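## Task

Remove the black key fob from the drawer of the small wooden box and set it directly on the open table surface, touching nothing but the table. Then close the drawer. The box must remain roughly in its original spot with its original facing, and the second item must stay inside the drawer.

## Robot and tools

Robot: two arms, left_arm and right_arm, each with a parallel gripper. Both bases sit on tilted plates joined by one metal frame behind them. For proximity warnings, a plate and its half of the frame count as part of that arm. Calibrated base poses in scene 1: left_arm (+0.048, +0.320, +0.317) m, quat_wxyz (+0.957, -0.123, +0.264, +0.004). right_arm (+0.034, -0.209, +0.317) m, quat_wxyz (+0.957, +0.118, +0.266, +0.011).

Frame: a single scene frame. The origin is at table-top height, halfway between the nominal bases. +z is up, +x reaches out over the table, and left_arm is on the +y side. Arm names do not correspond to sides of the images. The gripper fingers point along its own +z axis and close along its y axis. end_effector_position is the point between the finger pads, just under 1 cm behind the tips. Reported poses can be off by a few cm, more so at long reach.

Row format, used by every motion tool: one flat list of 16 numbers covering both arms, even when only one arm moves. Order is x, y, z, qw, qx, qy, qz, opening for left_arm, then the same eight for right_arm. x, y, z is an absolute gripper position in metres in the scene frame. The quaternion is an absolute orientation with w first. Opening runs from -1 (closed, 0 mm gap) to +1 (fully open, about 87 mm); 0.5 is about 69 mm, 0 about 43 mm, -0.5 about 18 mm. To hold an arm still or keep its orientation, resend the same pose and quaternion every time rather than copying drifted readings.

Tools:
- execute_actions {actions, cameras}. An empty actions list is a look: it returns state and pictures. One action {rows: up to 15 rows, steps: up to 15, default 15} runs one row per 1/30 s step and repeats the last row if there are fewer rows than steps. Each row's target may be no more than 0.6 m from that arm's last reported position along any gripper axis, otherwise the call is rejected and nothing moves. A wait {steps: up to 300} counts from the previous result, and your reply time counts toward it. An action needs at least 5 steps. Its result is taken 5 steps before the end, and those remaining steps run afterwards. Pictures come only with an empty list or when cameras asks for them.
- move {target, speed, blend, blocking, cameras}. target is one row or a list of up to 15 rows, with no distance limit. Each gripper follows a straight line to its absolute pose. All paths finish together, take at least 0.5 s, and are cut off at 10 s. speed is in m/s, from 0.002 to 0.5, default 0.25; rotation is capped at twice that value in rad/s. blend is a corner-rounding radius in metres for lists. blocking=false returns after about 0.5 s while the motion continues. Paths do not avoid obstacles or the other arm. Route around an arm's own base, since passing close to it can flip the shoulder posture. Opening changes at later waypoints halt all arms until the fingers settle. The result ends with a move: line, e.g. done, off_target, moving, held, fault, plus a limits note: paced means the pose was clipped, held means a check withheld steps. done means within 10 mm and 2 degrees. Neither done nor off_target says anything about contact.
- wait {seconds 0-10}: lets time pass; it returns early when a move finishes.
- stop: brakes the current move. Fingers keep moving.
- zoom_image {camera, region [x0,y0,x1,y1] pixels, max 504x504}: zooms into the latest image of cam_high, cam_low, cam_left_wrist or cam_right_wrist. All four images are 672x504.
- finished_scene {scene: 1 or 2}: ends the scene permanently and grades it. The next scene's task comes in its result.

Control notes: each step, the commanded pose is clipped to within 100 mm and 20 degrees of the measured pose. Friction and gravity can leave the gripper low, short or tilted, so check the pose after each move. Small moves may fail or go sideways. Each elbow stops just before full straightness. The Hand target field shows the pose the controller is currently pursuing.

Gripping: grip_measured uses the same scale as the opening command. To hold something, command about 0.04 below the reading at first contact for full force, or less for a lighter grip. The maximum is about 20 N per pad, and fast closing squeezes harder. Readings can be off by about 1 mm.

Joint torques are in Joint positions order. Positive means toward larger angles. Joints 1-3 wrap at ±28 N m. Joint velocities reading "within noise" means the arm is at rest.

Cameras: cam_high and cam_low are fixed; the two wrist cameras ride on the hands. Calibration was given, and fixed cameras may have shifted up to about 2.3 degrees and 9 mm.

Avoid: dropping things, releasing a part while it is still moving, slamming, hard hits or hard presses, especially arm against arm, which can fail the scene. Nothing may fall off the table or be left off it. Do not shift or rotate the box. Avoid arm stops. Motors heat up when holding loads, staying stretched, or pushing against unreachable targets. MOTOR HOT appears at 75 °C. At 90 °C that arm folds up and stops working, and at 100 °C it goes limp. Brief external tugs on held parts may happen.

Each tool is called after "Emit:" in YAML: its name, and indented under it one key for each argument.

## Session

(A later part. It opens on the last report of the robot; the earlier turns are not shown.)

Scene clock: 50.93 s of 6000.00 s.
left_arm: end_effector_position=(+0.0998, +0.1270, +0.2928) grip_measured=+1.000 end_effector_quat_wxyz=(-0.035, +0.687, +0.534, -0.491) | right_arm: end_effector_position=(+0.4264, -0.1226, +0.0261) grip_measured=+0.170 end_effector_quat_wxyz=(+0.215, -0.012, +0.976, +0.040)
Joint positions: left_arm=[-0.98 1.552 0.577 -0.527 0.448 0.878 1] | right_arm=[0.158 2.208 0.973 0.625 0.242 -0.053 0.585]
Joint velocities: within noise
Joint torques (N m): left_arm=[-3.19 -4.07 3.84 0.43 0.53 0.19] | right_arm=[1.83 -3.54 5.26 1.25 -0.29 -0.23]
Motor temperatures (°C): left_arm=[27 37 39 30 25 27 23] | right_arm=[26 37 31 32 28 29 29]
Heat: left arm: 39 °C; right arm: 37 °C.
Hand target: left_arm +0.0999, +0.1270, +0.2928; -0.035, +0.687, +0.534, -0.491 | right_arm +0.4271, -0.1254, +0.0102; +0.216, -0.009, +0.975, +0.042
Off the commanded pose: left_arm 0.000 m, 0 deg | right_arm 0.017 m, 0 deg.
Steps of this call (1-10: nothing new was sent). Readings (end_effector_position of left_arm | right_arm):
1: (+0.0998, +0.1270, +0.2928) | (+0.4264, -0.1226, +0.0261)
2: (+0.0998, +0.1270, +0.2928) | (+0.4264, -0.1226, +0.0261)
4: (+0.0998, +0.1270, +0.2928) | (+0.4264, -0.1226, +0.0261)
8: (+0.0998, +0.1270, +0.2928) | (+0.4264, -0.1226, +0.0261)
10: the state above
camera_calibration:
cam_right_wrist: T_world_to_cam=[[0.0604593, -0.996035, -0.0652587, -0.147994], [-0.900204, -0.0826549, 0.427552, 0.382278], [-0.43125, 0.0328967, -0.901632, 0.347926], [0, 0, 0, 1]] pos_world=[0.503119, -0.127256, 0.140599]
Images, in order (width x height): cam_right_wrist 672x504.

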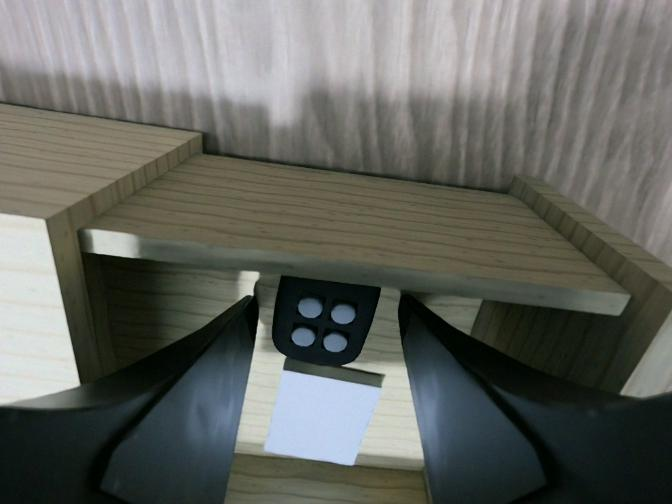

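Emit:
execute_actions:
  actions:
    - {"rows":[[0.0998,0.1270,0.2928,-0.035,0.687,0.534,-0.491,1,0.428,-0.125,0.018,0.2162,-0.0094,0.9754,0.0426,0.12],[0.0998,0.1270,0.2928,-0.035,0.687,0.534,-0.491,1,0.428,-0.125,0.019,0.2162,-0.0094,0.9754,0.0426,0.08],[0.0998,0.1270,0.2928,-0.035,0.687,0.534,-0.491,1,0.428,-0.125,0.020,0.2162,-0.0094,0.9754,0.0426,0.04],[0.0998,0.1270,0.2928,-0.035,0.687,0.534,-0.491,1,0.428,-0.125,0.020,0.2162,-0.0094,0.9754,0.0426,0.0],[0.0998,0.1270,0.2928,-0.035,0.687,0.534,-0.491,1,0.428,-0.125,0.020,0.2162,-0.0094,0.9754,0.0426,-0.04],[0.0998,0.1270,0.2928,-0.035,0.687,0.534,-0.491,1,0.428,-0.125,0.020,0.2162,-0.0094,0.9754,0.0426,-0.08],[0.0998,0.1270,0.2928,-0.035,0.687,0.534,-0.491,1,0.428,-0.125,0.020,0.2162,-0.0094,0.9754,0.0426,-0.12],[0.0998,0.1270,0.2928,-0.035,0.687,0.534,-0.491,1,0.428,-0.125,0.020,0.2162,-0.0094,0.9754,0.0426,-0.16],[0.0998,0.1270,0.2928,-0.035,0.687,0.534,-0.491,1,0.428,-0.125,0.020,0.2162,-0.0094,0.9754,0.0426,-0.2],[0.0998,0.1270,0.2928,-0.035,0.687,0.534,-0.491,1,0.428,-0.125,0.020,0.2162,-0.0094,0.9754,0.0426,-0.24],[0.0998,0.1270,0.2928,-0.035,0.687,0.534,-0.491,1,0.428,-0.125,0.020,0.2162,-0.0094,0.9754,0.0426,-0.28],[0.0998,0.1270,0.2928,-0.035,0.687,0.534,-0.491,1,0.428,-0.125,0.020,0.2162,-0.0094,0.9754,0.0426,-0.3]],"steps":15}

Emit:
execute_actions:
  actions:
    - {"steps":8}
  cameras: ["cam_right_wrist"]

Scene clock: 51.73 s of 6000.00 s.
left_arm: end_effector_position=(+0.0998, +0.1270, +0.2928) grip_measured=+1.000 end_effector_quat_wxyz=(-0.035, +0.687, +0.534, -0.491) | right_arm: end_effector_position=(+0.4291, -0.1257, +0.0267) grip_measured=-0.151 end_effector_quat_wxyz=(+0.220, -0.010, +0.975, +0.031)
Joint positions: left_arm=[-0.98 1.552 0.577 -0.527 0.448 0.878 1] | right_arm=[0.158 2.208 0.973 0.637 0.26 -0.056 0.425]
Joint velocities: within noise
Joint torques (N m): left_arm=[-3.26 -4.04 3.86 0.43 0.54 0.2] | right_arm=[2.54 -6.56 3.07 1 -0.4 -0.15]
Motor temperatures (°C): left_arm=[27 37 39 30 25 27 23] | right_arm=[26 37 31 32 28 29 29]
Heat: left arm: 39 °C; right arm: 37 °C.
Steps of this call (1-14: nothing new was sent; 15-24: this action's first 10). Readings (end_effector_position of left_arm | right_arm):
15: (+0.0998, +0.1270, +0.2928) | (+0.4264, -0.1229, +0.0261)
16: (+0.0998, +0.1270, +0.2928) | (+0.4264, -0.1238, +0.0260)
18: (+0.0998, +0.1270, +0.2928) | (+0.4265, -0.1253, +0.0260)
22: (+0.0998, +0.1270, +0.2928) | (+0.4288, -0.1257, +0.0266)
24: the state above

Scene clock: 52.00 s of 6000.00 s.
left_arm: end_effector_position=(+0.0998, +0.1270, +0.2928) grip_measured=+1.000 end_effector_quat_wxyz=(-0.035, +0.687, +0.534, -0.491) | right_arm: end_effector_position=(+0.4291, -0.1257, +0.0267) grip_measured=-0.151 end_effector_quat_wxyz=(+0.220, -0.010, +0.975, +0.031)
Joint positions: left_arm=[-0.98 1.552 0.577 -0.527 0.448 0.878 1] | right_arm=[0.158 2.208 0.973 0.637 0.26 -0.056 0.425]
Joint velocities: within noise
Joint torques (N m): left_arm=[-3.21 -4.07 3.81 0.42 0.54 0.19] | right_arm=[2.62 -6.52 2.99 0.97 -0.41 -0.12]
Motor temperatures (°C): left_arm=[27 37 39 30 25 27 23] | right_arm=[26 37 31 32 28 29 29]
Heat: left arm: 39 °C; right arm: 37 °C.
Hand target: left_arm +0.0999, +0.1270, +0.2928; -0.035, +0.687, +0.534, -0.491 | right_arm +0.4280, -0.1250, +0.0203; +0.216, -0.009, +0.975, +0.042
Off the commanded pose: left_arm 0.000 m, 0 deg | right_arm 0.007 m, 1 deg.
Steps of this call (1-5: your previous action's last 5; 6-8: nothing new was sent). Readings (end_effector_position of left_arm | right_arm):
1: (+0.0998, +0.1270, +0.2928) | (+0.4291, -0.1257, +0.0267)
2: (+0.0998, +0.1270, +0.2928) | (+0.4291, -0.1257, +0.0267)
4: (+0.0998, +0.1270, +0.2928) | (+0.4291, -0.1257, +0.0267)
8: the state above
camera_calibration:
cam_right_wrist: T_world_to_cam=[[0.0530721, -0.997414, -0.0484563, -0.148621], [-0.905166, -0.0685435, 0.419495, 0.388301], [-0.421732, 0.0215975, -0.906463, 0.344314], [0, 0, 0, 1]] pos_world=[0.504573, -0.129058, 0.142016]
Images, in order (width x height): cam_right_wrist 672x504.

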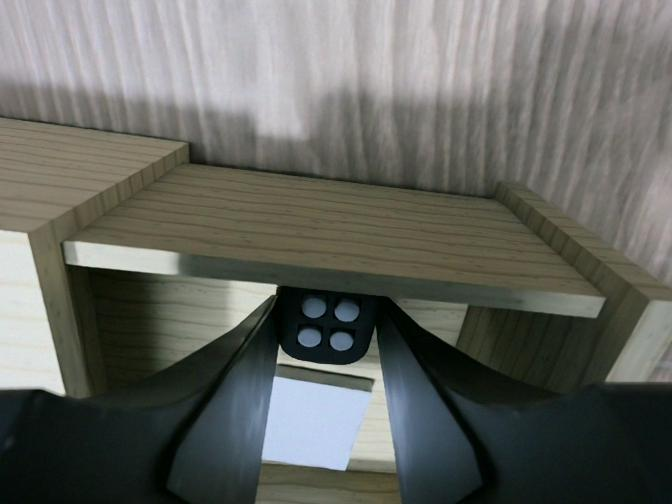

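Emit:
move:
  target:
    - [0.0998,0.1270,0.2928,-0.035,0.687,0.534,-0.491,1,0.426,-0.124,0.145,0.2163,-0.0057,0.976,0.0256,-0.3]
    - [0.0998,0.1270,0.2928,-0.035,0.687,0.534,-0.491,1,0.48,-0.262,0.135,0.2163,-0.0057,0.976,0.0256,-0.3]
    - [0.0998,0.1270,0.2928,-0.035,0.687,0.534,-0.491,1,0.482,-0.265,0.035,0.2163,-0.0057,0.976,0.0256,-0.3]
  speed: [0.15,0.2,0.12]
  blend: [0.025,0.03,0]
  blocking: false
  cameras: []

Emit:
wait:
  seconds: 5
  cameras: ["cam_right_wrist","cam_high"]

Scene clock: 53.10 s of 6000.00 s.
left_arm: end_effector_position=(+0.0998, +0.1270, +0.2928) grip_measured=+1.000 end_effector_quat_wxyz=(-0.035, +0.687, +0.534, -0.491) | right_arm: end_effector_position=(+0.4179, -0.1253, +0.0641) grip_measured=-0.150 end_effector_quat_wxyz=(+0.207, -0.015, +0.978, +0.036)
Joint positions: left_arm=[-0.98 1.552 0.577 -0.527 0.448 0.878 1] | right_arm=[0.19 2.052 0.879 0.541 0.276 -0.035 0.425]
Joint velocities: left_arm=[within noise] | right_arm=[0.188 -0.632 -0.173 -0.286 0.066 0.022 0.011]
Joint torques (N m): left_arm=[-3.23 -4.07 3.81 0.43 0.55 0.19] | right_arm=[5.07 -10.93 1.83 0.9 0.02 -0.06]
Motor temperatures (°C): left_arm=[27 37 39 30 25 27 23] | right_arm=[26 37 31 32 28 29 29]
Heat: left arm: 39 °C; right arm: 37 °C.
Hand target: left_arm +0.0999, +0.1270, +0.2928; -0.035, +0.687, +0.534, -0.491 | right_arm +0.4267, -0.1242, +0.0871; +0.218, -0.007, +0.975, +0.034
Off the commanded pose: left_arm 0.000 m, 0 deg | right_arm 0.156 m, 2 deg.
Kept back: nothing.
move: running; path passed 0 of 3 targets
No camera images: "cameras" was empty.

Scene clock: 55.63 s of 6000.00 s.
left_arm: end_effector_position=(+0.0998, +0.1270, +0.2928) grip_measured=+1.000 end_effector_quat_wxyz=(-0.035, +0.687, +0.534, -0.491) | right_arm: end_effector_position=(+0.4767, -0.2618, +0.0390) grip_measured=-0.151 end_effector_quat_wxyz=(+0.208, -0.004, +0.978, +0.026)
Joint positions: left_arm=[-0.98 1.552 0.577 -0.527 0.448 0.878 1] | right_arm=[-0.165 2.081 1.139 0.345 0.009 -0.225 0.425]
Joint velocities: within noise
Joint torques (N m): left_arm=[-3.22 -4.08 3.78 0.44 0.54 0.2] | right_arm=[1.1 -7.76 4.92 1.12 -0.2 -0.26]
Motor temperatures (°C): left_arm=[27 37 39 30 25 27 23] | right_arm=[26 37 31 32 28 29 29]
Heat: left arm: 39 °C; right arm: 37 °C.
Hand target: left_arm +0.0999, +0.1270, +0.2928; -0.035, +0.687, +0.534, -0.491 | right_arm +0.4817, -0.2651, +0.0351; +0.216, -0.006, +0.976, +0.025
Off the commanded pose: left_arm 0.000 m, 0 deg | right_arm 0.007 m, 1 deg.
earlier move: done
wait: 2.53 of 5 s (the move ended)
camera_calibration:
cam_right_wrist: T_world_to_cam=[[0.0376534, -0.998424, -0.0416039, -0.279476], [-0.89538, -0.052195, 0.442233, 0.415602], [-0.443708, 0.0205997, -0.895935, 0.388261], [0, 0, 0, 1]] pos_world=[0.55492, -0.265341, 0.152436]
Images, in order (width x height): cam_high 672x504, cam_right_wrist 672x504.

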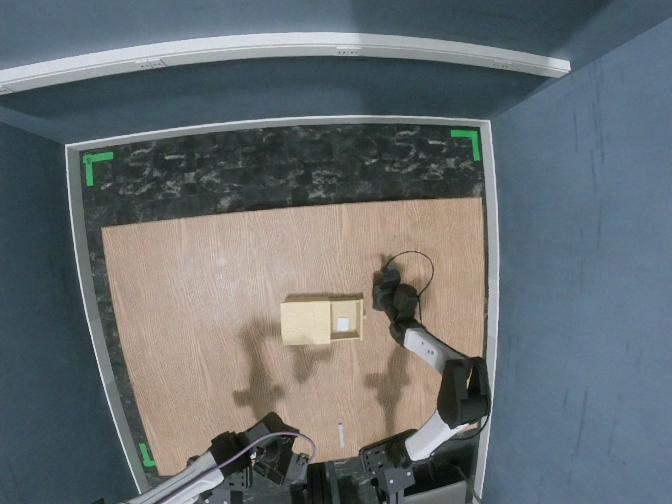

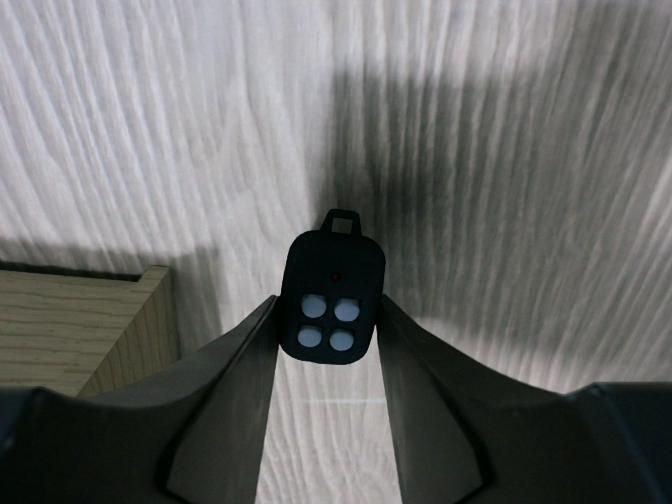

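Emit:
move:
  target: [0.0998,0.1270,0.2928,-0.035,0.687,0.534,-0.491,1,0.482,-0.265,0.012,0.2163,-0.0057,0.976,0.0256,-0.3]
  speed: 0.05
  blocking: false
  cameras: []

Emit:
wait:
  seconds: 1.0
  cameras: ["cam_right_wrist","cam_low"]

Scene clock: 56.37 s of 6000.00 s.
left_arm: end_effector_position=(+0.0998, +0.1270, +0.2928) grip_measured=+1.000 end_effector_quat_wxyz=(-0.035, +0.687, +0.534, -0.491) | right_arm: end_effector_position=(+0.4760, -0.2613, +0.0192) grip_measured=-0.151 end_effector_quat_wxyz=(+0.206, -0.004, +0.978, +0.026)
Joint positions: left_arm=[-0.98 1.552 0.577 -0.527 0.448 0.878 1] | right_arm=[-0.171 2.153 1.178 0.374 0.004 -0.228 0.425]
Joint velocities: left_arm=[within noise] | right_arm=[-0.002 0.173 0.115 0.11 0.037 -0.081 0.016]
Joint torques (N m): left_arm=[-3.23 -4.1 3.77 0.44 0.54 0.19] | right_arm=[1.24 -7.77 4.44 1.09 -0.22 -0.26]
Motor temperatures (°C): left_arm=[27 37 39 30 25 27 23] | right_arm=[26 37 31 32 28 29 29]
Heat: left arm: 39 °C; right arm: 37 °C.
Hand target: left_arm +0.0999, +0.1270, +0.2928; -0.035, +0.687, +0.534, -0.491 | right_arm +0.4816, -0.2650, +0.0126; +0.216, -0.006, +0.976, +0.025
Off the commanded pose: left_arm 0.000 m, 0 deg | right_arm 0.010 m, 1 deg.
Kept back: nothing.
move: running
No camera images: "cameras" was empty.

Scene clock: 56.73 s of 6000.00 s.
left_arm: end_effector_position=(+0.0998, +0.1270, +0.2928) grip_measured=+1.000 end_effector_quat_wxyz=(-0.035, +0.687, +0.534, -0.491) | right_arm: end_effector_position=(+0.4802, -0.2620, +0.0190) grip_measured=-0.151 end_effector_quat_wxyz=(+0.212, -0.004, +0.977, +0.025)
Joint positions: left_arm=[-0.98 1.552 0.577 -0.527 0.448 0.878 1] | right_arm=[-0.171 2.158 1.186 0.383 0.003 -0.229 0.425]
Joint velocities: within noise
Joint torques (N m): left_arm=[-3.25 -4.11 3.82 0.43 0.54 0.19] | right_arm=[1.2 -7.32 4.6 1.13 -0.2 -0.26]
Motor temperatures (°C): left_arm=[27 37 39 30 25 27 23] | right_arm=[26 37 31 32 28 29 29]
Heat: left arm: 39 °C; right arm: 37 °C.
Hand target: left_arm +0.0999, +0.1270, +0.2928; -0.035, +0.687, +0.534, -0.491 | right_arm +0.4817, -0.2650, +0.0122; +0.216, -0.006, +0.976, +0.025
Off the commanded pose: left_arm 0.000 m, 0 deg | right_arm 0.008 m, 1 deg.
earlier move: done
wait: 0.37 of 1 s (the move ended)
camera_calibration:
cam_right_wrist: T_world_to_cam=[[0.0377836, -0.998462, -0.0405763, -0.280787], [-0.89892, -0.0516967, 0.435051, 0.42956], [-0.43648, 0.020037, -0.899491, 0.368376], [0, 0, 0, 1]] pos_world=[0.557538, -0.265529, 0.133077]
Images, in order (width x height): cam_low 672x504, cam_right_wrist 672x504.

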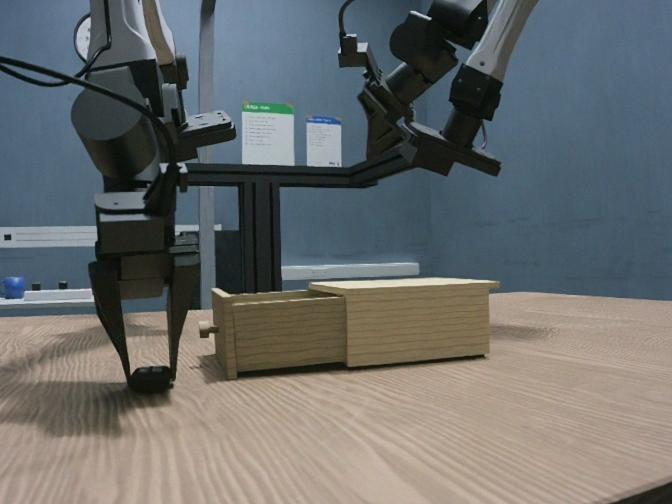

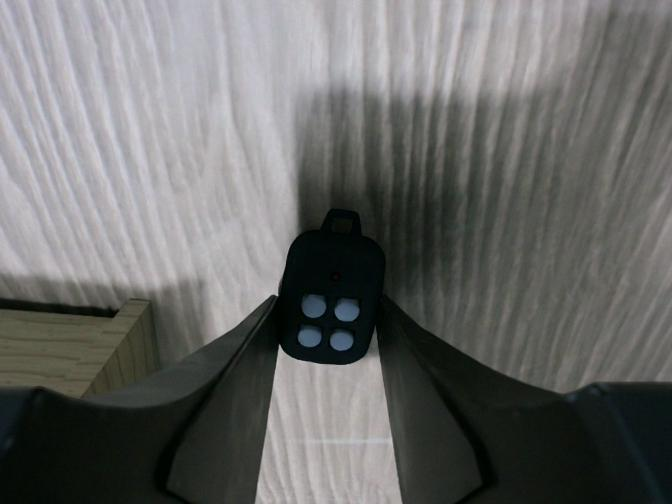

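Emit:
move:
  target: [0.0998,0.1270,0.2928,-0.035,0.687,0.534,-0.491,1,0.482,-0.265,-0.001,0.2163,-0.0057,0.976,0.0256,-0.3]
  speed: 0.03
  blocking: false
  cameras: ["cam_low"]

Emit:
wait:
  seconds: 0.4
  cameras: ["cam_low"]

Scene clock: 57.47 s of 6000.00 s.
left_arm: end_effector_position=(+0.0998, +0.1270, +0.2928) grip_measured=+1.000 end_effector_quat_wxyz=(-0.035, +0.687, +0.534, -0.491) | right_arm: end_effector_position=(+0.4857, -0.2628, +0.0172) grip_measured=-0.151 end_effector_quat_wxyz=(+0.217, -0.004, +0.976, +0.024)
Joint positions: left_arm=[-0.98 1.552 0.577 -0.527 0.448 0.878 1] | right_arm=[-0.171 2.17 1.204 0.389 0.002 -0.23 0.425]
Joint velocities: left_arm=[within noise] | right_arm=[-0.017 0.017 0.066 0.007 0.051 -0.037 -0.011]
Joint torques (N m): left_arm=[-3.23 -4.11 3.78 0.43 0.54 0.2] | right_arm=[0.62 -5.11 5.04 1.22 -0.23 -0.28]
Motor temperatures (°C): left_arm=[27 37 39 30 25 27 23] | right_arm=[26 37 31 32 28 29 29]
Heat: left arm: 39 °C; right arm: 37 °C.
Hand target: left_arm +0.0999, +0.1270, +0.2928; -0.035, +0.687, +0.534, -0.491 | right_arm +0.4810, -0.2650, +0.0002; +0.216, -0.006, +0.976, +0.025
Off the commanded pose: left_arm 0.000 m, 0 deg | right_arm 0.019 m, 0 deg.
Kept back: nothing.
move: running
Images, in order (width x height): cam_low 672x504.

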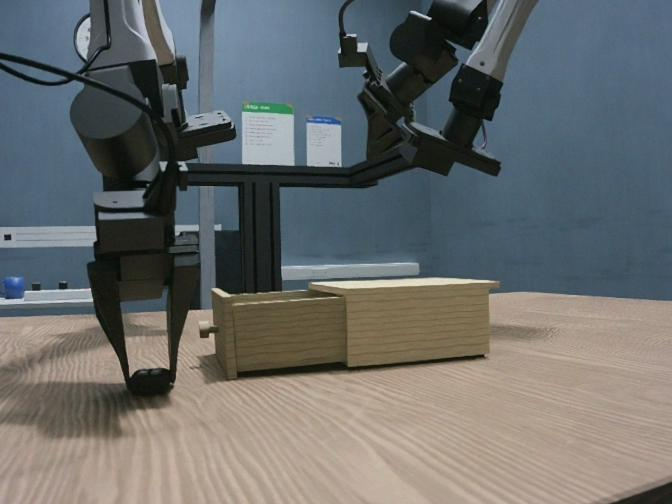

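Scene clock: 57.70 s of 6000.00 s.
left_arm: end_effector_position=(+0.0998, +0.1270, +0.2928) grip_measured=+1.000 end_effector_quat_wxyz=(-0.035, +0.687, +0.534, -0.491) | right_arm: end_effector_position=(+0.4875, -0.2632, +0.0173) grip_measured=-0.151 end_effector_quat_wxyz=(+0.220, -0.004, +0.975, +0.023)
Joint positions: left_arm=[-0.98 1.552 0.577 -0.527 0.448 0.878 1] | right_arm=[-0.171 2.171 1.207 0.392 0.002 -0.23 0.425]
Joint velocities: within noise
Joint torques (N m): left_arm=[-3.18 -4.03 3.82 0.42 0.55 0.18] | right_arm=[0.7 -5 5.03 1.22 -0.25 -0.26]
Motor temperatures (°C): left_arm=[27 37 39 30 25 27 23] | right_arm=[26 37 31 32 28 29 29]
Heat: left arm: 39 °C; right arm: 37 °C.
Hand target: left_arm +0.0999, +0.1270, +0.2928; -0.035, +0.687, +0.534, -0.491 | right_arm +0.4810, -0.2649, +0.0001; +0.216, -0.006, +0.976, +0.026
Off the commanded pose: left_arm 0.000 m, 0 deg | right_arm 0.019 m, 1 deg.
earlier move: off_target (right_arm)
wait: 0.23 of 0.4 s (the move ended)
Images, in order (width x height): cam_low 672x504.

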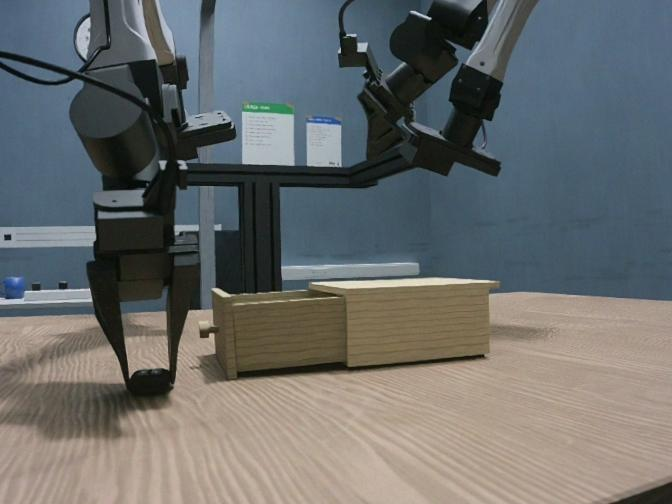

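Emit:
execute_actions:
  actions:
    - {"rows":[[0.0998,0.1270,0.2928,-0.035,0.687,0.534,-0.491,1,0.484,-0.265,0.008,0.2163,-0.0057,0.976,0.0256,-0.22],[0.0998,0.1270,0.2928,-0.035,0.687,0.534,-0.491,1,0.484,-0.265,0.009,0.2163,-0.0057,0.976,0.0256,-0.18],[0.0998,0.1270,0.2928,-0.035,0.687,0.534,-0.491,1,0.484,-0.265,0.009,0.2163,-0.0057,0.976,0.0256,-0.15],[0.0998,0.1270,0.2928,-0.035,0.687,0.534,-0.491,1,0.484,-0.265,0.009,0.2163,-0.0057,0.976,0.0256,-0.12],[0.0998,0.1270,0.2928,-0.035,0.687,0.534,-0.491,1,0.484,-0.265,0.009,0.2163,-0.0057,0.976,0.0256,-0.09],[0.0998,0.1270,0.2928,-0.035,0.687,0.534,-0.491,1,0.484,-0.265,0.009,0.2163,-0.0057,0.976,0.0256,-0.06],[0.0998,0.1270,0.2928,-0.035,0.687,0.534,-0.491,1,0.484,-0.265,0.009,0.2163,-0.0057,0.976,0.0256,-0.02],[0.0998,0.1270,0.2928,-0.035,0.687,0.534,-0.491,1,0.484,-0.265,0.009,0.2163,-0.0057,0.976,0.0256,0.02],[0.0998,0.1270,0.2928,-0.035,0.687,0.534,-0.491,1,0.484,-0.265,0.009,0.2163,-0.0057,0.976,0.0256,0.06],[0.0998,0.1270,0.2928,-0.035,0.687,0.534,-0.491,1,0.484,-0.265,0.009,0.2163,-0.0057,0.976,0.0256,0.10],[0.0998,0.1270,0.2928,-0.035,0.687,0.534,-0.491,1,0.484,-0.265,0.009,0.2163,-0.0057,0.976,0.0256,0.15]],"steps":15}

Emit:
move:
  target:
    - [0.0998,0.1270,0.2928,-0.035,0.687,0.534,-0.491,1,0.478,-0.265,0.10,0.2163,-0.0057,0.976,0.0256,0.15]
    - [0.0998,0.1270,0.2928,-0.035,0.687,0.534,-0.491,1,0.40,-0.235,0.11,0.2163,-0.0057,0.976,0.0256,0.15]
  speed: [0.15,0.2]
  blend: [0.02,0]
  blocking: false
  cameras: ["cam_low"]

Emit:
wait:
  seconds: 3
  cameras: ["cam_right_wrist","cam_low"]

Scene clock: 59.17 s of 6000.00 s.
left_arm: end_effector_position=(+0.0998, +0.1270, +0.2928) grip_measured=+1.000 end_effector_quat_wxyz=(-0.035, +0.687, +0.534, -0.491) | right_arm: end_effector_position=(+0.4884, -0.2592, +0.0178) grip_measured=+0.080 end_effector_quat_wxyz=(+0.222, -0.006, +0.975, +0.031)
Joint positions: left_arm=[-0.98 1.552 0.577 -0.527 0.448 0.878 1] | right_arm=[-0.168 2.171 1.207 0.393 -0.012 -0.23 0.54]
Joint velocities: left_arm=[within noise] | right_arm=[0.037 -0.012 -0.007 -0.051 -0.051 -0.022 0.427]
Joint torques (N m): left_arm=[-3.21 -4.07 3.78 0.43 0.54 0.2] | right_arm=[0.68 -7.43 4.03 1.06 -0.09 -0.25]
Motor temperatures (°C): left_arm=[27 37 39 30 25 27 23] | right_arm=[26 37 31 32 28 29 29]
Heat: left arm: 39 °C; right arm: 37 °C.
Steps of this call (1-34: nothing new was sent; 35-44: this action's first 10). Readings (end_effector_position of left_arm | right_arm):
35: (+0.0998, +0.1270, +0.2928) | (+0.4877, -0.2632, +0.0174)
36: (+0.0998, +0.1270, +0.2928) | (+0.4877, -0.2632, +0.0174)
38: (+0.0998, +0.1270, +0.2928) | (+0.4876, -0.2630, +0.0174)
42: (+0.0998, +0.1270, +0.2928) | (+0.4881, -0.2609, +0.0176)
44: the state above

Scene clock: 59.93 s of 6000.00 s.
left_arm: end_effector_position=(+0.0998, +0.1270, +0.2928) grip_measured=+1.000 end_effector_quat_wxyz=(-0.035, +0.687, +0.534, -0.491) | right_arm: end_effector_position=(+0.4659, -0.2597, +0.0478) grip_measured=+0.150 end_effector_quat_wxyz=(+0.199, -0.008, +0.979, +0.034)
Joint positions: left_arm=[-0.98 1.552 0.577 -0.527 0.448 0.878 1] | right_arm=[-0.167 2.037 1.095 0.324 -0.005 -0.23 0.575]
Joint velocities: left_arm=[within noise] | right_arm=[-0.007 -0.613 -0.203 -0.11 0.007 -0.022 0.001]
Joint torques (N m): left_arm=[-3.25 -4.12 3.84 0.44 0.54 0.18] | right_arm=[2.76 -12.82 2.78 0.87 -0.02 -0.11]
Motor temperatures (°C): left_arm=[27 37 39 30 25 27 23] | right_arm=[26 37 31 32 28 29 29]
Heat: left arm: 39 °C; right arm: 37 °C.
Hand target: left_arm +0.0999, +0.1270, +0.2928; -0.035, +0.687, +0.534, -0.491 | right_arm +0.4793, -0.2646, +0.0757; +0.217, -0.005, +0.976, +0.026
Off your previous action's commanded pose at its last step (step 5 of this call): left_arm 0.000 m, 0 deg | right_arm 0.012 m, 1 deg.
Off the commanded pose: left_arm 0.000 m, 0 deg | right_arm 0.094 m, 2 deg.
Kept back: nothing.
move: running; path passed 0 of 2 targets
Images, in order (width x height): cam_low 672x504.

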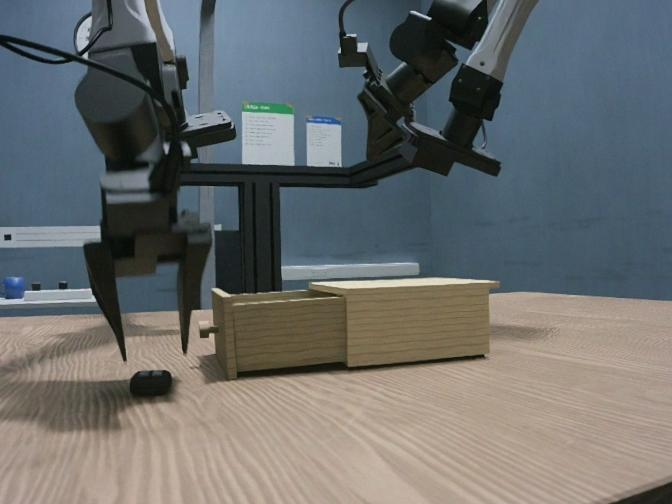

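Scene clock: 61.10 s of 6000.00 s.
left_arm: end_effector_position=(+0.0998, +0.1270, +0.2928) grip_measured=+1.000 end_effector_quat_wxyz=(-0.035, +0.687, +0.534, -0.491) | right_arm: end_effector_position=(+0.3850, -0.2333, +0.0985) grip_measured=+0.150 end_effector_quat_wxyz=(+0.190, -0.011, +0.981, +0.031)
Joint positions: left_arm=[-0.98 1.552 0.577 -0.527 0.448 0.878 1] | right_arm=[-0.1 1.762 0.677 0.449 0.055 -0.197 0.575]
Joint velocities: within noise
Joint torques (N m): left_arm=[-3.21 -4.11 3.79 0.43 0.54 0.19] | right_arm=[2.77 -9.73 2.28 1 0 -0.02]
Motor temperatures (°C): left_arm=[27 37 39 30 25 27 23] | right_arm=[26 37 31 32 28 29 29]
Heat: left arm: 39 °C; right arm: 37 °C.
Hand target: left_arm +0.0999, +0.1270, +0.2928; -0.035, +0.687, +0.534, -0.491 | right_arm +0.3999, -0.2349, +0.1098; +0.216, -0.006, +0.976, +0.026
Off the commanded pose: left_arm 0.000 m, 0 deg | right_arm 0.019 m, 3 deg.
earlier move: off_target (right_arm)
wait: 1.17 of 3 s (the move ended)
camera_calibration:
cam_right_wrist: T_world_to_cam=[[0.0535561, -0.997259, -0.0510504, -0.250005], [-0.878368, -0.0713654, 0.472627, 0.294635], [-0.474974, 0.019529, -0.879783, 0.410488], [0, 0, 0, 1]] pos_world=[0.467159, -0.236309, 0.209125]
Images, in order (width x height): cam_low 672x504, cam_right_wrist 672x504.

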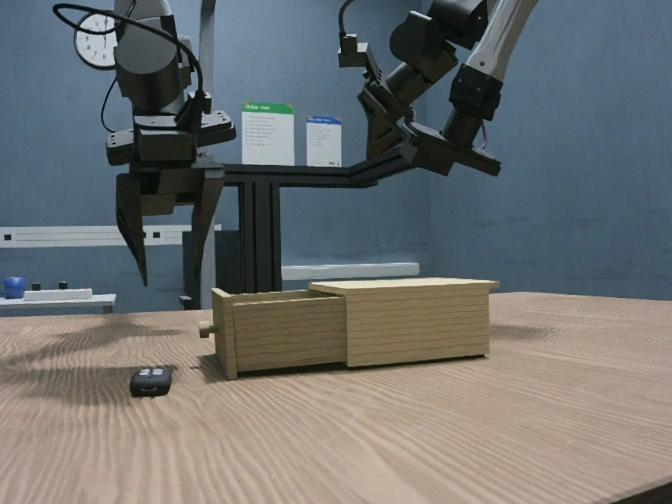

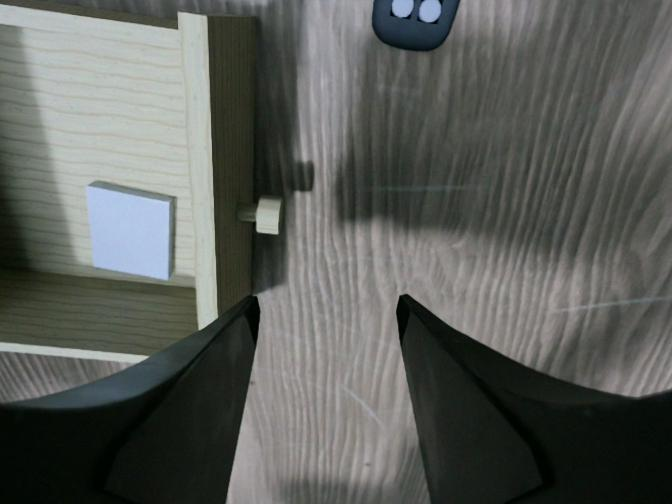

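Emit:
move:
  target:
    - [0.0998,0.1270,0.2928,-0.035,0.687,0.534,-0.491,1,0.404,-0.236,0.032,0.2163,-0.0057,0.976,0.0256,-0.95]
    - [0.0998,0.1270,0.2928,-0.035,0.687,0.534,-0.491,1,0.404,-0.130,0.032,0.2163,-0.0057,0.976,0.0256,-0.95]
  speed: [0.12,0.08]
  blocking: false
  cameras: []

Emit:
wait:
  seconds: 3
  cameras: ["cam_right_wrist","cam_low"]

Scene clock: 62.13 s of 6000.00 s.
left_arm: end_effector_position=(+0.0998, +0.1270, +0.2928) grip_measured=+1.000 end_effector_quat_wxyz=(-0.035, +0.687, +0.534, -0.491) | right_arm: end_effector_position=(+0.3916, -0.2320, +0.0636) grip_measured=-0.950 end_effector_quat_wxyz=(+0.197, -0.007, +0.980, +0.027)
Joint positions: left_arm=[-0.98 1.552 0.577 -0.527 0.448 0.878 1] | right_arm=[-0.11 1.928 0.737 0.572 0.053 -0.197 0.025]
Joint velocities: left_arm=[within noise] | right_arm=[-0.071 0.52 0.188 0.286 -0.066 -0.007 -0.023]
Joint torques (N m): left_arm=[-3.22 -4.16 3.79 0.45 0.53 0.19] | right_arm=[1.06 -6.17 2.82 1 -0.25 -0.26]
Motor temperatures (°C): left_arm=[27 37 39 30 25 27 23] | right_arm=[26 38 31 32 28 29 29]
Heat: left arm: 39 °C; right arm: 38 °C.
Hand target: left_arm +0.0999, +0.1270, +0.2928; -0.035, +0.687, +0.534, -0.491 | right_arm +0.4017, -0.2359, +0.0546; +0.215, -0.006, +0.976, +0.025
Off the commanded pose: left_arm 0.000 m, 0 deg | right_arm 0.108 m, 2 deg.
Kept back: nothing.
move: running; path passed 0 of 2 targets
No camera images: "cameras" was empty.

Scene clock: 64.00 s of 6000.00 s.
left_arm: end_effector_position=(+0.0998, +0.1270, +0.2928) grip_measured=+1.000 end_effector_quat_wxyz=(-0.035, +0.687, +0.534, -0.491) | right_arm: end_effector_position=(+0.4048, -0.1590, +0.0357) grip_measured=-0.951 end_effector_quat_wxyz=(+0.215, -0.001, +0.977, -0.018)
Joint positions: left_arm=[-0.98 1.552 0.577 -0.527 0.448 0.878 1] | right_arm=[0.13 2.15 0.847 0.705 0.338 -0.073 0.025]
Joint velocities: within noise
Joint torques (N m): left_arm=[-3.23 -4.07 3.79 0.43 0.54 0.19] | right_arm=[6.75 -5.72 2.35 0.99 -0.59 0.15]
Motor temperatures (°C): left_arm=[27 37 39 30 25 27 23] | right_arm=[26 37 31 32 28 29 29]
Heat: left arm: 39 °C; right arm: 37 °C.
Hand target: left_arm +0.0999, +0.1270, +0.2928; -0.035, +0.687, +0.534, -0.491 | right_arm +0.4030, -0.1309, +0.0336; +0.215, -0.006, +0.976, +0.025
Off the commanded pose: left_arm 0.000 m, 0 deg | right_arm 0.029 m, 5 deg.
earlier move: off_target (right_arm)
wait: 1.87 of 3 s (the move ended)
camera_calibration:
cam_right_wrist: T_world_to_cam=[[0.012765, -0.999007, 0.0426781, -0.167259], [-0.90203, 0.00691307, 0.431618, 0.370502], [-0.431485, -0.0440065, -0.901046, 0.336273], [0, 0, 0, 1]] pos_world=[0.481436, -0.154856, 0.15022]
Images, in order (width x height): cam_low 672x504, cam_right_wrist 672x504.

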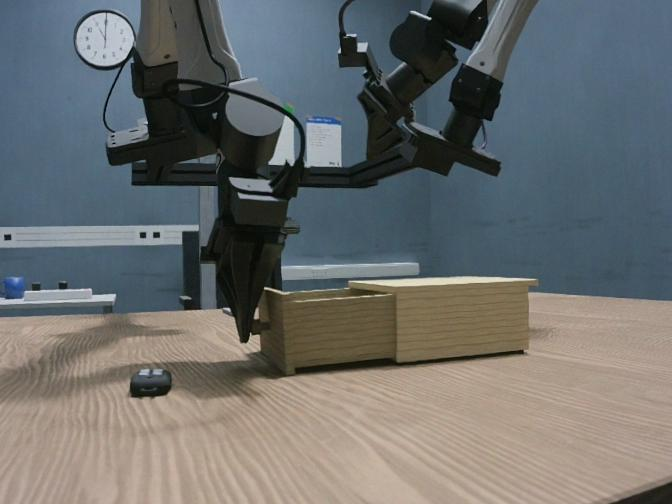

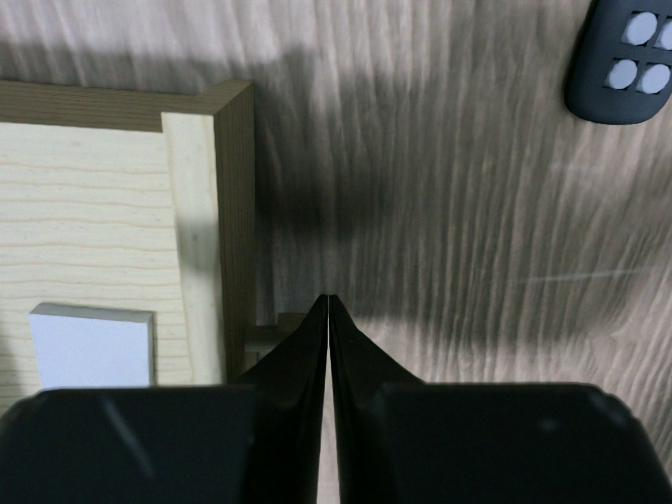

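Emit:
move:
  target: [0.40,0.225,0.11,0.2164,0,0.9763,0,-0.95,0.404,-0.159,0.033,0.2163,-0.0057,0.976,0.0256,-0.95]
  speed: 0.45
  blocking: false
  cameras: []

Emit:
wait:
  seconds: 3.5
  cameras: ["cam_left_wrist","cam_low","cam_high"]

Scene clock: 66.17 s of 6000.00 s.
left_arm: end_effector_position=(+0.1362, +0.1423, +0.2710) grip_measured=-0.950 end_effector_quat_wxyz=(-0.006, +0.620, +0.637, -0.457) | right_arm: end_effector_position=(+0.4048, -0.1589, +0.0357) grip_measured=-0.951 end_effector_quat_wxyz=(+0.215, +0.001, +0.977, -0.018)
Joint positions: left_arm=[-0.795 1.459 0.52 -0.464 0.398 0.817 0.025] | right_arm=[0.13 2.15 0.847 0.705 0.338 -0.069 0.025]
Joint velocities: left_arm=[0.491 -0.242 -0.149 0.227 -0.154 -0.198 0.008] | right_arm=[within noise]
Joint torques (N m): left_arm=[-2.11 -5.05 2.97 0.5 0.35 0.12] | right_arm=[5.44 -6.46 1.57 0.96 -0.72 0.03]
Motor temperatures (°C): left_arm=[27 38 39 30 25 27 23] | right_arm=[26 37 31 32 28 29 29]
Heat: left arm: 39 °C; right arm: 37 °C.
Hand target: left_arm +0.1522, +0.1449, +0.2619; +0.013, +0.601, +0.673, -0.431 | right_arm +0.4025, -0.1364, +0.0346; +0.215, -0.006, +0.976, +0.024
Off the commanded pose: left_arm 0.320 m, 103 deg | right_arm 0.003 m, 5 deg.
Kept back: nothing.
move: running
No camera images: "cameras" was empty.

Scene clock: 68.67 s of 6000.00 s.
left_arm: end_effector_position=(+0.3973, +0.2206, +0.1141) grip_measured=-0.950 end_effector_quat_wxyz=(+0.215, +0.010, +0.976, -0.011) | right_arm: end_effector_position=(+0.4024, -0.1591, +0.0315) grip_measured=-0.951 end_effector_quat_wxyz=(+0.212, -0.004, +0.977, +0.017)
Joint positions: left_arm=[-0.364 1.89 0.702 0.534 -0.453 -0.04 0.025] | right_arm=[0.092 2.15 0.84 0.706 0.237 -0.084 0.025]
Joint velocities: within noise
Joint torques (N m): left_arm=[-2.71 -6.42 3.26 1.54 -0.16 0.08] | right_arm=[2.66 -8.06 0.59 1.01 -0.26 -0.24]
Motor temperatures (°C): left_arm=[27 38 39 30 25 27 23] | right_arm=[26 37 31 32 28 29 29]
Heat: left arm: 39 °C; right arm: 37 °C.
Hand target: left_arm +0.3999, +0.2250, +0.1101; +0.216, +0.000, +0.976, +0.000 | right_arm +0.4042, -0.1589, +0.0331; +0.216, -0.006, +0.976, +0.025
Off the commanded pose: left_arm 0.007 m, 2 deg | right_arm 0.002 m, 1 deg.
earlier move: done
wait: 2.50 of 3.5 s (the move ended)
camera_calibration:
cam_left_wrist: T_world_to_cam=[[-0.0215441, -0.999757, 0.00468122, 0.226575], [-0.914987, 0.0216039, 0.402905, 0.337476], [-0.402908, 0.00439698, -0.91523, 0.404466], [0, 0, 0, 1]] pos_world=[0.476631, 0.217451, 0.233148]
Images, in order (width x height): cam_high 672x504, cam_low 672x504, cam_left_wrist 672x504.

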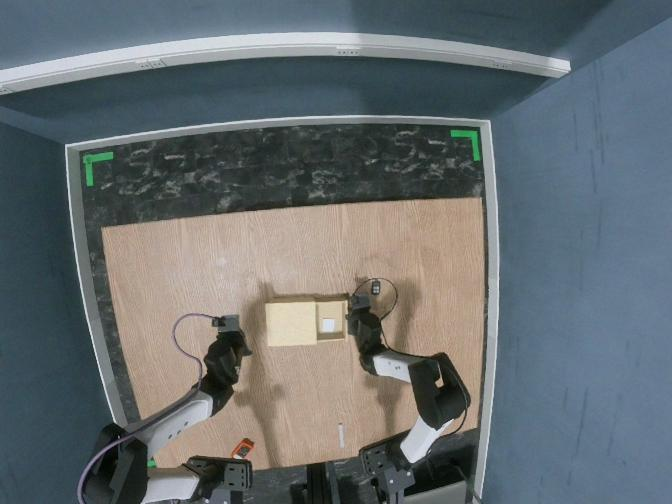

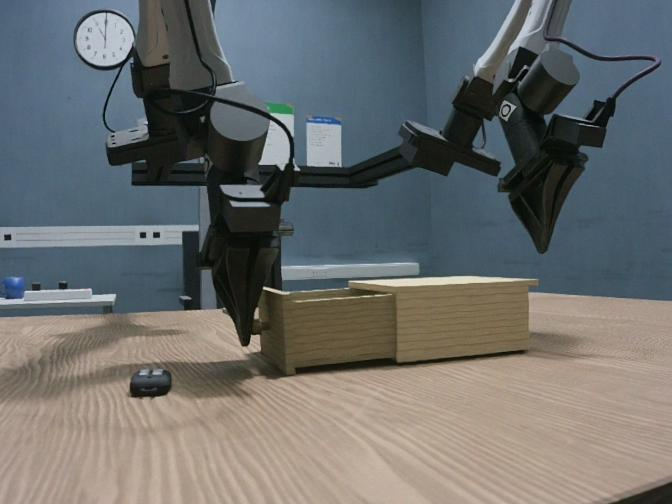

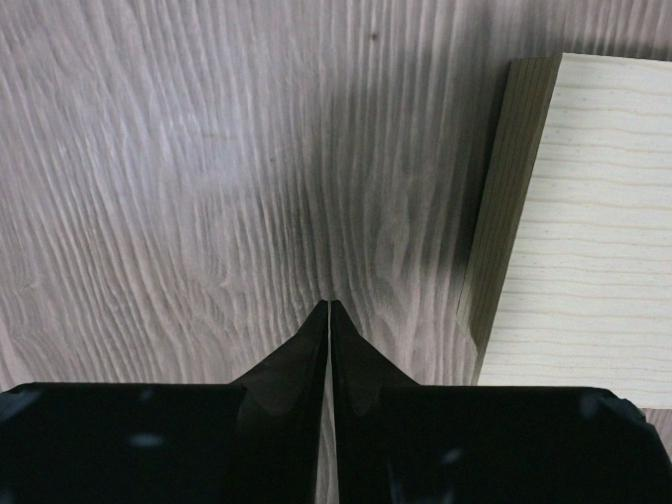

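Emit:
move:
  target:
    - [0.402,0.185,0.046,0.2148,0.0264,0.969,-0.119,-0.95,0.404,-0.159,0.036,0.2163,-0.0057,0.976,0.0256,-0.95]
    - [0.402,0.122,0.046,0.2148,0.0264,0.969,-0.119,-0.95,0.404,-0.10,0.036,0.2163,-0.0057,0.976,0.0256,-0.95]
  speed: [0.15,0.05]
  blocking: false
  cameras: []

Emit:
wait:
  seconds: 4
  cameras: ["cam_left_wrist","cam_low"]

Scene clock: 70.50 s of 6000.00 s.
left_arm: end_effector_position=(+0.3942, +0.2102, +0.0815) grip_measured=-0.950 end_effector_quat_wxyz=(+0.206, +0.012, +0.978, -0.041) | right_arm: end_effector_position=(+0.4024, -0.1593, +0.0315) grip_measured=-0.951 end_effector_quat_wxyz=(+0.212, -0.004, +0.977, +0.017)
Joint positions: left_arm=[-0.322 2.026 0.744 0.621 -0.36 -0.029 0.025] | right_arm=[0.092 2.15 0.84 0.706 0.237 -0.084 0.025]
Joint velocities: left_arm=[0.085 0.305 0.139 0.212 0.315 0.11 0.013] | right_arm=[within noise]
Joint torques (N m): left_arm=[-2.65 -6.98 2.56 1.49 0.17 0.2] | right_arm=[2.84 -8.73 0.24 0.98 -0.27 -0.24]
Motor temperatures (°C): left_arm=[27 38 39 30 25 27 23] | right_arm=[26 38 31 32 28 29 29]
Heat: left arm: 39 °C; right arm: 38 °C.
Hand target: left_arm +0.4005, +0.2028, +0.0748; +0.215, +0.015, +0.974, -0.067 | right_arm +0.4042, -0.1591, +0.0348; +0.216, -0.006, +0.976, +0.025
Off the commanded pose: left_arm 0.095 m, 9 deg | right_arm 0.059 m, 1 deg.
Kept back: nothing.
move: running; path passed 0 of 2 targets
No camera images: "cameras" was empty.

Scene clock: 72.57 s of 6000.00 s.
left_arm: end_effector_position=(+0.4088, +0.1546, +0.0471) grip_measured=-0.951 end_effector_quat_wxyz=(+0.221, +0.022, +0.972, -0.069) | right_arm: end_effector_position=(+0.4048, -0.1262, +0.0391) grip_measured=-0.951 end_effector_quat_wxyz=(+0.216, +0.000, +0.976, -0.016)
Joint positions: left_arm=[-0.391 2.25 0.92 0.689 -0.356 -0.051 0.025] | right_arm=[0.22 2.178 0.877 0.685 0.408 -0.017 0.025]
Joint velocities: within noise
Joint torques (N m): left_arm=[-7.76 -6.39 3.28 1.44 0.75 -0.25] | right_arm=[6.69 -5.91 3.08 0.9 -0.59 0.11]
Motor temperatures (°C): left_arm=[27 38 38 30 25 27 23] | right_arm=[26 38 31 32 28 29 29]
Heat: left arm: 38 °C; right arm: 38 °C.
Hand target: left_arm +0.4006, +0.1236, +0.0479; +0.214, +0.027, +0.969, -0.118 | right_arm +0.4031, -0.1007, +0.0374; +0.216, -0.006, +0.976, +0.025
Off the commanded pose: left_arm 0.033 m, 6 deg | right_arm 0.026 m, 5 deg.
earlier move: off_target (left_arm, right_arm)
wait: 2.07 of 4 s (the move ended)
camera_calibration:
cam_left_wrist: T_world_to_cam=[[-0.0713297, -0.991048, 0.112851, 0.175099], [-0.91677, 0.109716, 0.384052, 0.364336], [-0.392996, -0.0760642, -0.916389, 0.356507], [0, 0, 0, 1]] pos_world=[0.486608, 0.160676, 0.167015]
Images, in order (width x height): cam_low 672x504, cam_left_wrist 672x504.

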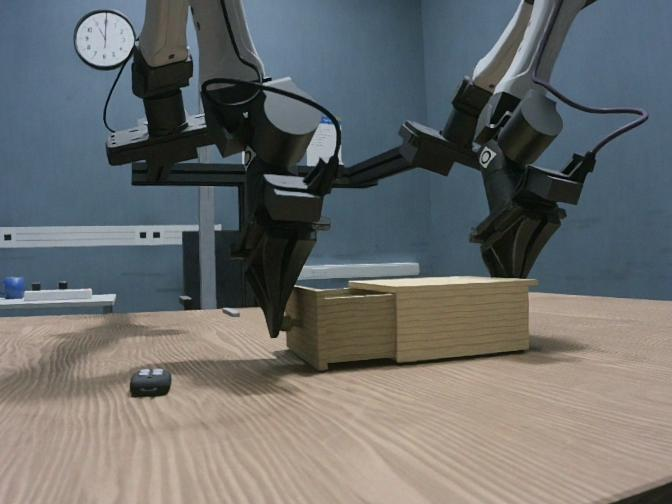

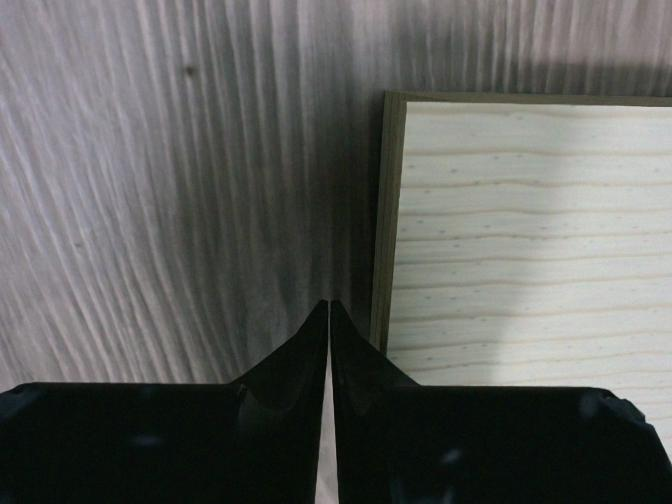

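Emit:
move:
  target: [0.402,0.085,0.046,0.2148,0.0264,0.969,-0.119,-0.95,0.404,-0.072,0.034,0.2163,-0.0057,0.976,0.0256,-0.95]
  speed: 0.06
  blocking: false
  cameras: []

Emit:
wait:
  seconds: 3
  cameras: ["cam_left_wrist","cam_low","cam_high"]

Scene clock: 73.43 s of 6000.00 s.
left_arm: end_effector_position=(+0.4085, +0.1559, +0.0481) grip_measured=-0.952 end_effector_quat_wxyz=(+0.219, +0.024, +0.975, -0.030) | right_arm: end_effector_position=(+0.4059, -0.1147, +0.0381) grip_measured=-0.951 end_effector_quat_wxyz=(+0.217, +0.001, +0.976, -0.020)
Joint positions: left_arm=[-0.425 2.26 0.947 0.652 -0.46 -0.058 0.024] | right_arm=[0.251 2.199 0.903 0.675 0.441 0.002 0.025]
Joint velocities: left_arm=[-0.076 0.032 0.081 -0.154 -0.286 -0.022 0.003] | right_arm=[0.095 0.081 0.066 0.007 0.051 0.051 -0.003]
Joint torques (N m): left_arm=[-10.13 -5.63 4.23 1.62 1.53 -0.62] | right_arm=[8.14 -5.71 3.29 0.92 -0.69 0.17]
Motor temperatures (°C): left_arm=[27 38 38 30 25 27 23] | right_arm=[26 37 31 32 28 29 29]
Heat: left arm: 38 °C; right arm: 37 °C.
Hand target: left_arm +0.3978, +0.1004, +0.0525; +0.212, +0.028, +0.970, -0.116 | right_arm +0.4022, -0.0813, +0.0371; +0.215, -0.006, +0.976, +0.025
Off the commanded pose: left_arm 0.071 m, 10 deg | right_arm 0.043 m, 5 deg.
Kept back: nothing.
move: running
No camera images: "cameras" was empty.

Scene clock: 73.93 s of 6000.00 s.
left_arm: end_effector_position=(+0.4081, +0.1580, +0.0491) grip_measured=-0.952 end_effector_quat_wxyz=(+0.216, +0.022, +0.976, +0.003) | right_arm: end_effector_position=(+0.4070, -0.1049, +0.0369) grip_measured=-0.951 end_effector_quat_wxyz=(+0.218, +0.003, +0.976, -0.023)
Joint positions: left_arm=[-0.449 2.269 0.972 0.612 -0.543 -0.071 0.024] | right_arm=[0.277 2.219 0.927 0.665 0.468 0.021 0.025]
Joint velocities: within noise
Joint torques (N m): left_arm=[-11 -5.87 4.12 1.58 1.66 -0.64] | right_arm=[8.25 -5.74 3.41 0.88 -0.66 0.15]
Motor temperatures (°C): left_arm=[27 38 38 30 25 27 23] | right_arm=[26 37 31 32 28 29 29]
Heat: left arm: 38 °C; right arm: 37 °C.
Hand target: left_arm +0.3965, +0.0915, +0.0556; +0.210, +0.028, +0.971, -0.113 | right_arm +0.4027, -0.0732, +0.0359; +0.216, -0.006, +0.976, +0.025
Off the commanded pose: left_arm 0.073 m, 14 deg | right_arm 0.033 m, 6 deg.
earlier move: off_target (left_arm, right_arm)
wait: 0.50 of 3 s (the move ended)
camera_calibration:
cam_left_wrist: T_world_to_cam=[[-0.0392537, -0.99882, -0.0285861, 0.173248], [-0.915257, 0.0244608, 0.402127, 0.374528], [-0.400953, 0.0419486, -0.915138, 0.342864], [0, 0, 0, 1]] pos_world=[0.487062, 0.1495, 0.168112]
Images, in order (width x height): cam_high 672x504, cam_low 672x504, cam_left_wrist 672x504.

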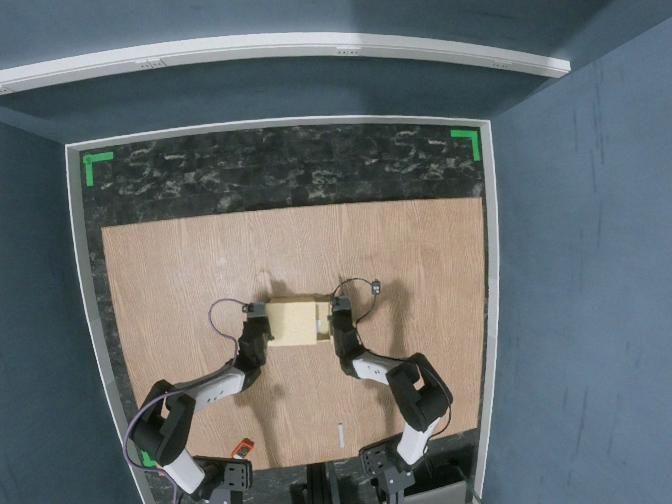

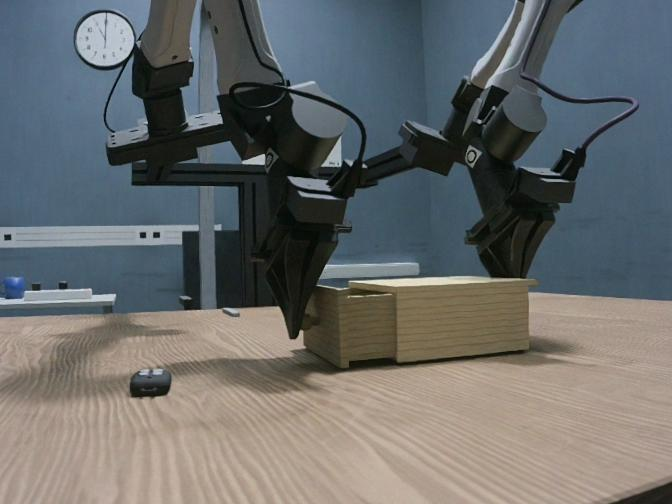

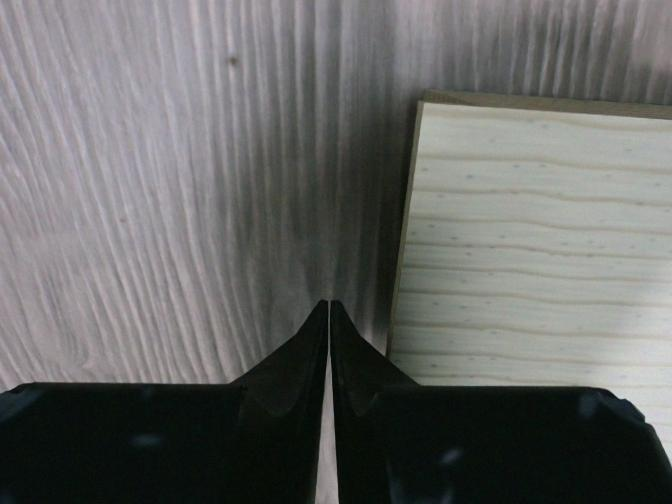

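Emit:
move:
  target: [0.402,0.085,0.044,0.2148,0.0264,0.969,-0.119,-0.95,0.402,-0.022,0.037,0.2163,-0.0057,0.976,0.0256,-0.95]
  speed: 0.06
  blocking: false
  cameras: []

Emit:
wait:
  seconds: 3
  cameras: ["cam_low"]

Scene clock: 74.87 s of 6000.00 s.
left_arm: end_effector_position=(+0.4049, +0.1469, +0.0522) grip_measured=-0.952 end_effector_quat_wxyz=(+0.215, +0.022, +0.976, -0.009) | right_arm: end_effector_position=(+0.4084, -0.0844, +0.0384) grip_measured=-0.951 end_effector_quat_wxyz=(+0.221, +0.004, +0.975, -0.024)
Joint positions: left_arm=[-0.47 2.269 0.972 0.606 -0.534 -0.091 0.024] | right_arm=[0.33 2.246 0.965 0.643 0.515 0.054 0.025]
Joint velocities: left_arm=[within noise] | right_arm=[0.12 0.071 0.1 -0.11 0.125 0.022 0.039]
Joint torques (N m): left_arm=[-9.26 -6.28 3.88 1.59 1.54 -0.45] | right_arm=[9.37 -6.04 3.38 0.85 -0.78 0.18]
Motor temperatures (°C): left_arm=[28 39 38 30 25 27 23] | right_arm=[26 37 31 32 28 29 29]
Heat: left arm: 39 °C; right arm: 37 °C.
Hand target: left_arm +0.3958, +0.0924, +0.0563; +0.210, +0.029, +0.971, -0.111 | right_arm +0.4005, -0.0466, +0.0388; +0.215, -0.006, +0.976, +0.025
Off the commanded pose: left_arm 0.063 m, 13 deg | right_arm 0.063 m, 6 deg.
Kept back: nothing.
move: running
No camera images: "cameras" was empty.

Scene clock: 75.53 s of 6000.00 s.
left_arm: end_effector_position=(+0.4049, +0.1466, +0.0516) grip_measured=-0.952 end_effector_quat_wxyz=(+0.214, +0.023, +0.976, -0.009) | right_arm: end_effector_position=(+0.4091, -0.0633, +0.0389) grip_measured=-0.951 end_effector_quat_wxyz=(+0.221, +0.007, +0.975, -0.034)
Joint positions: left_arm=[-0.47 2.272 0.976 0.602 -0.534 -0.09 0.024] | right_arm=[0.387 2.282 1.022 0.601 0.581 0.098 0.025]
Joint velocities: within noise
Joint torques (N m): left_arm=[-9.03 -5.11 4.81 1.74 1.58 -0.44] | right_arm=[10.02 -5.91 3.67 0.82 -0.74 0.27]
Motor temperatures (°C): left_arm=[28 39 38 30 26 27 23] | right_arm=[26 37 31 32 28 29 29]
Heat: left arm: 39 °C; right arm: 37 °C.
Hand target: left_arm +0.3976, +0.0901, +0.0528; +0.211, +0.028, +0.970, -0.114 | right_arm +0.4001, -0.0239, +0.0397; +0.215, -0.006, +0.976, +0.025
Off the commanded pose: left_arm 0.062 m, 13 deg | right_arm 0.042 m, 7 deg.
earlier move: off_target (left_arm, right_arm)
wait: 0.67 of 3 s (the move ended)
Images, in order (width x height): cam_low 672x504.

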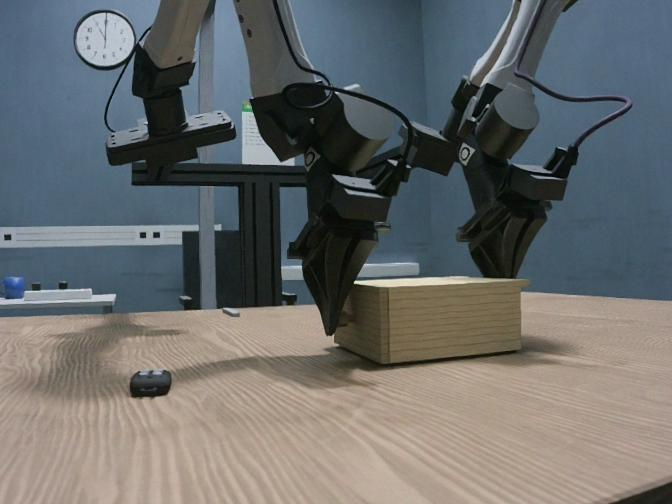

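Emit:
zoom_image:
  camera: "cam_low"
  region: [320, 250, 540, 380]

Scaled by 2.291 from the camera's 672x504 image, which has a finer 960x720 frame.

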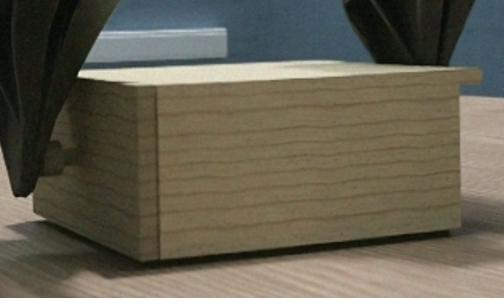

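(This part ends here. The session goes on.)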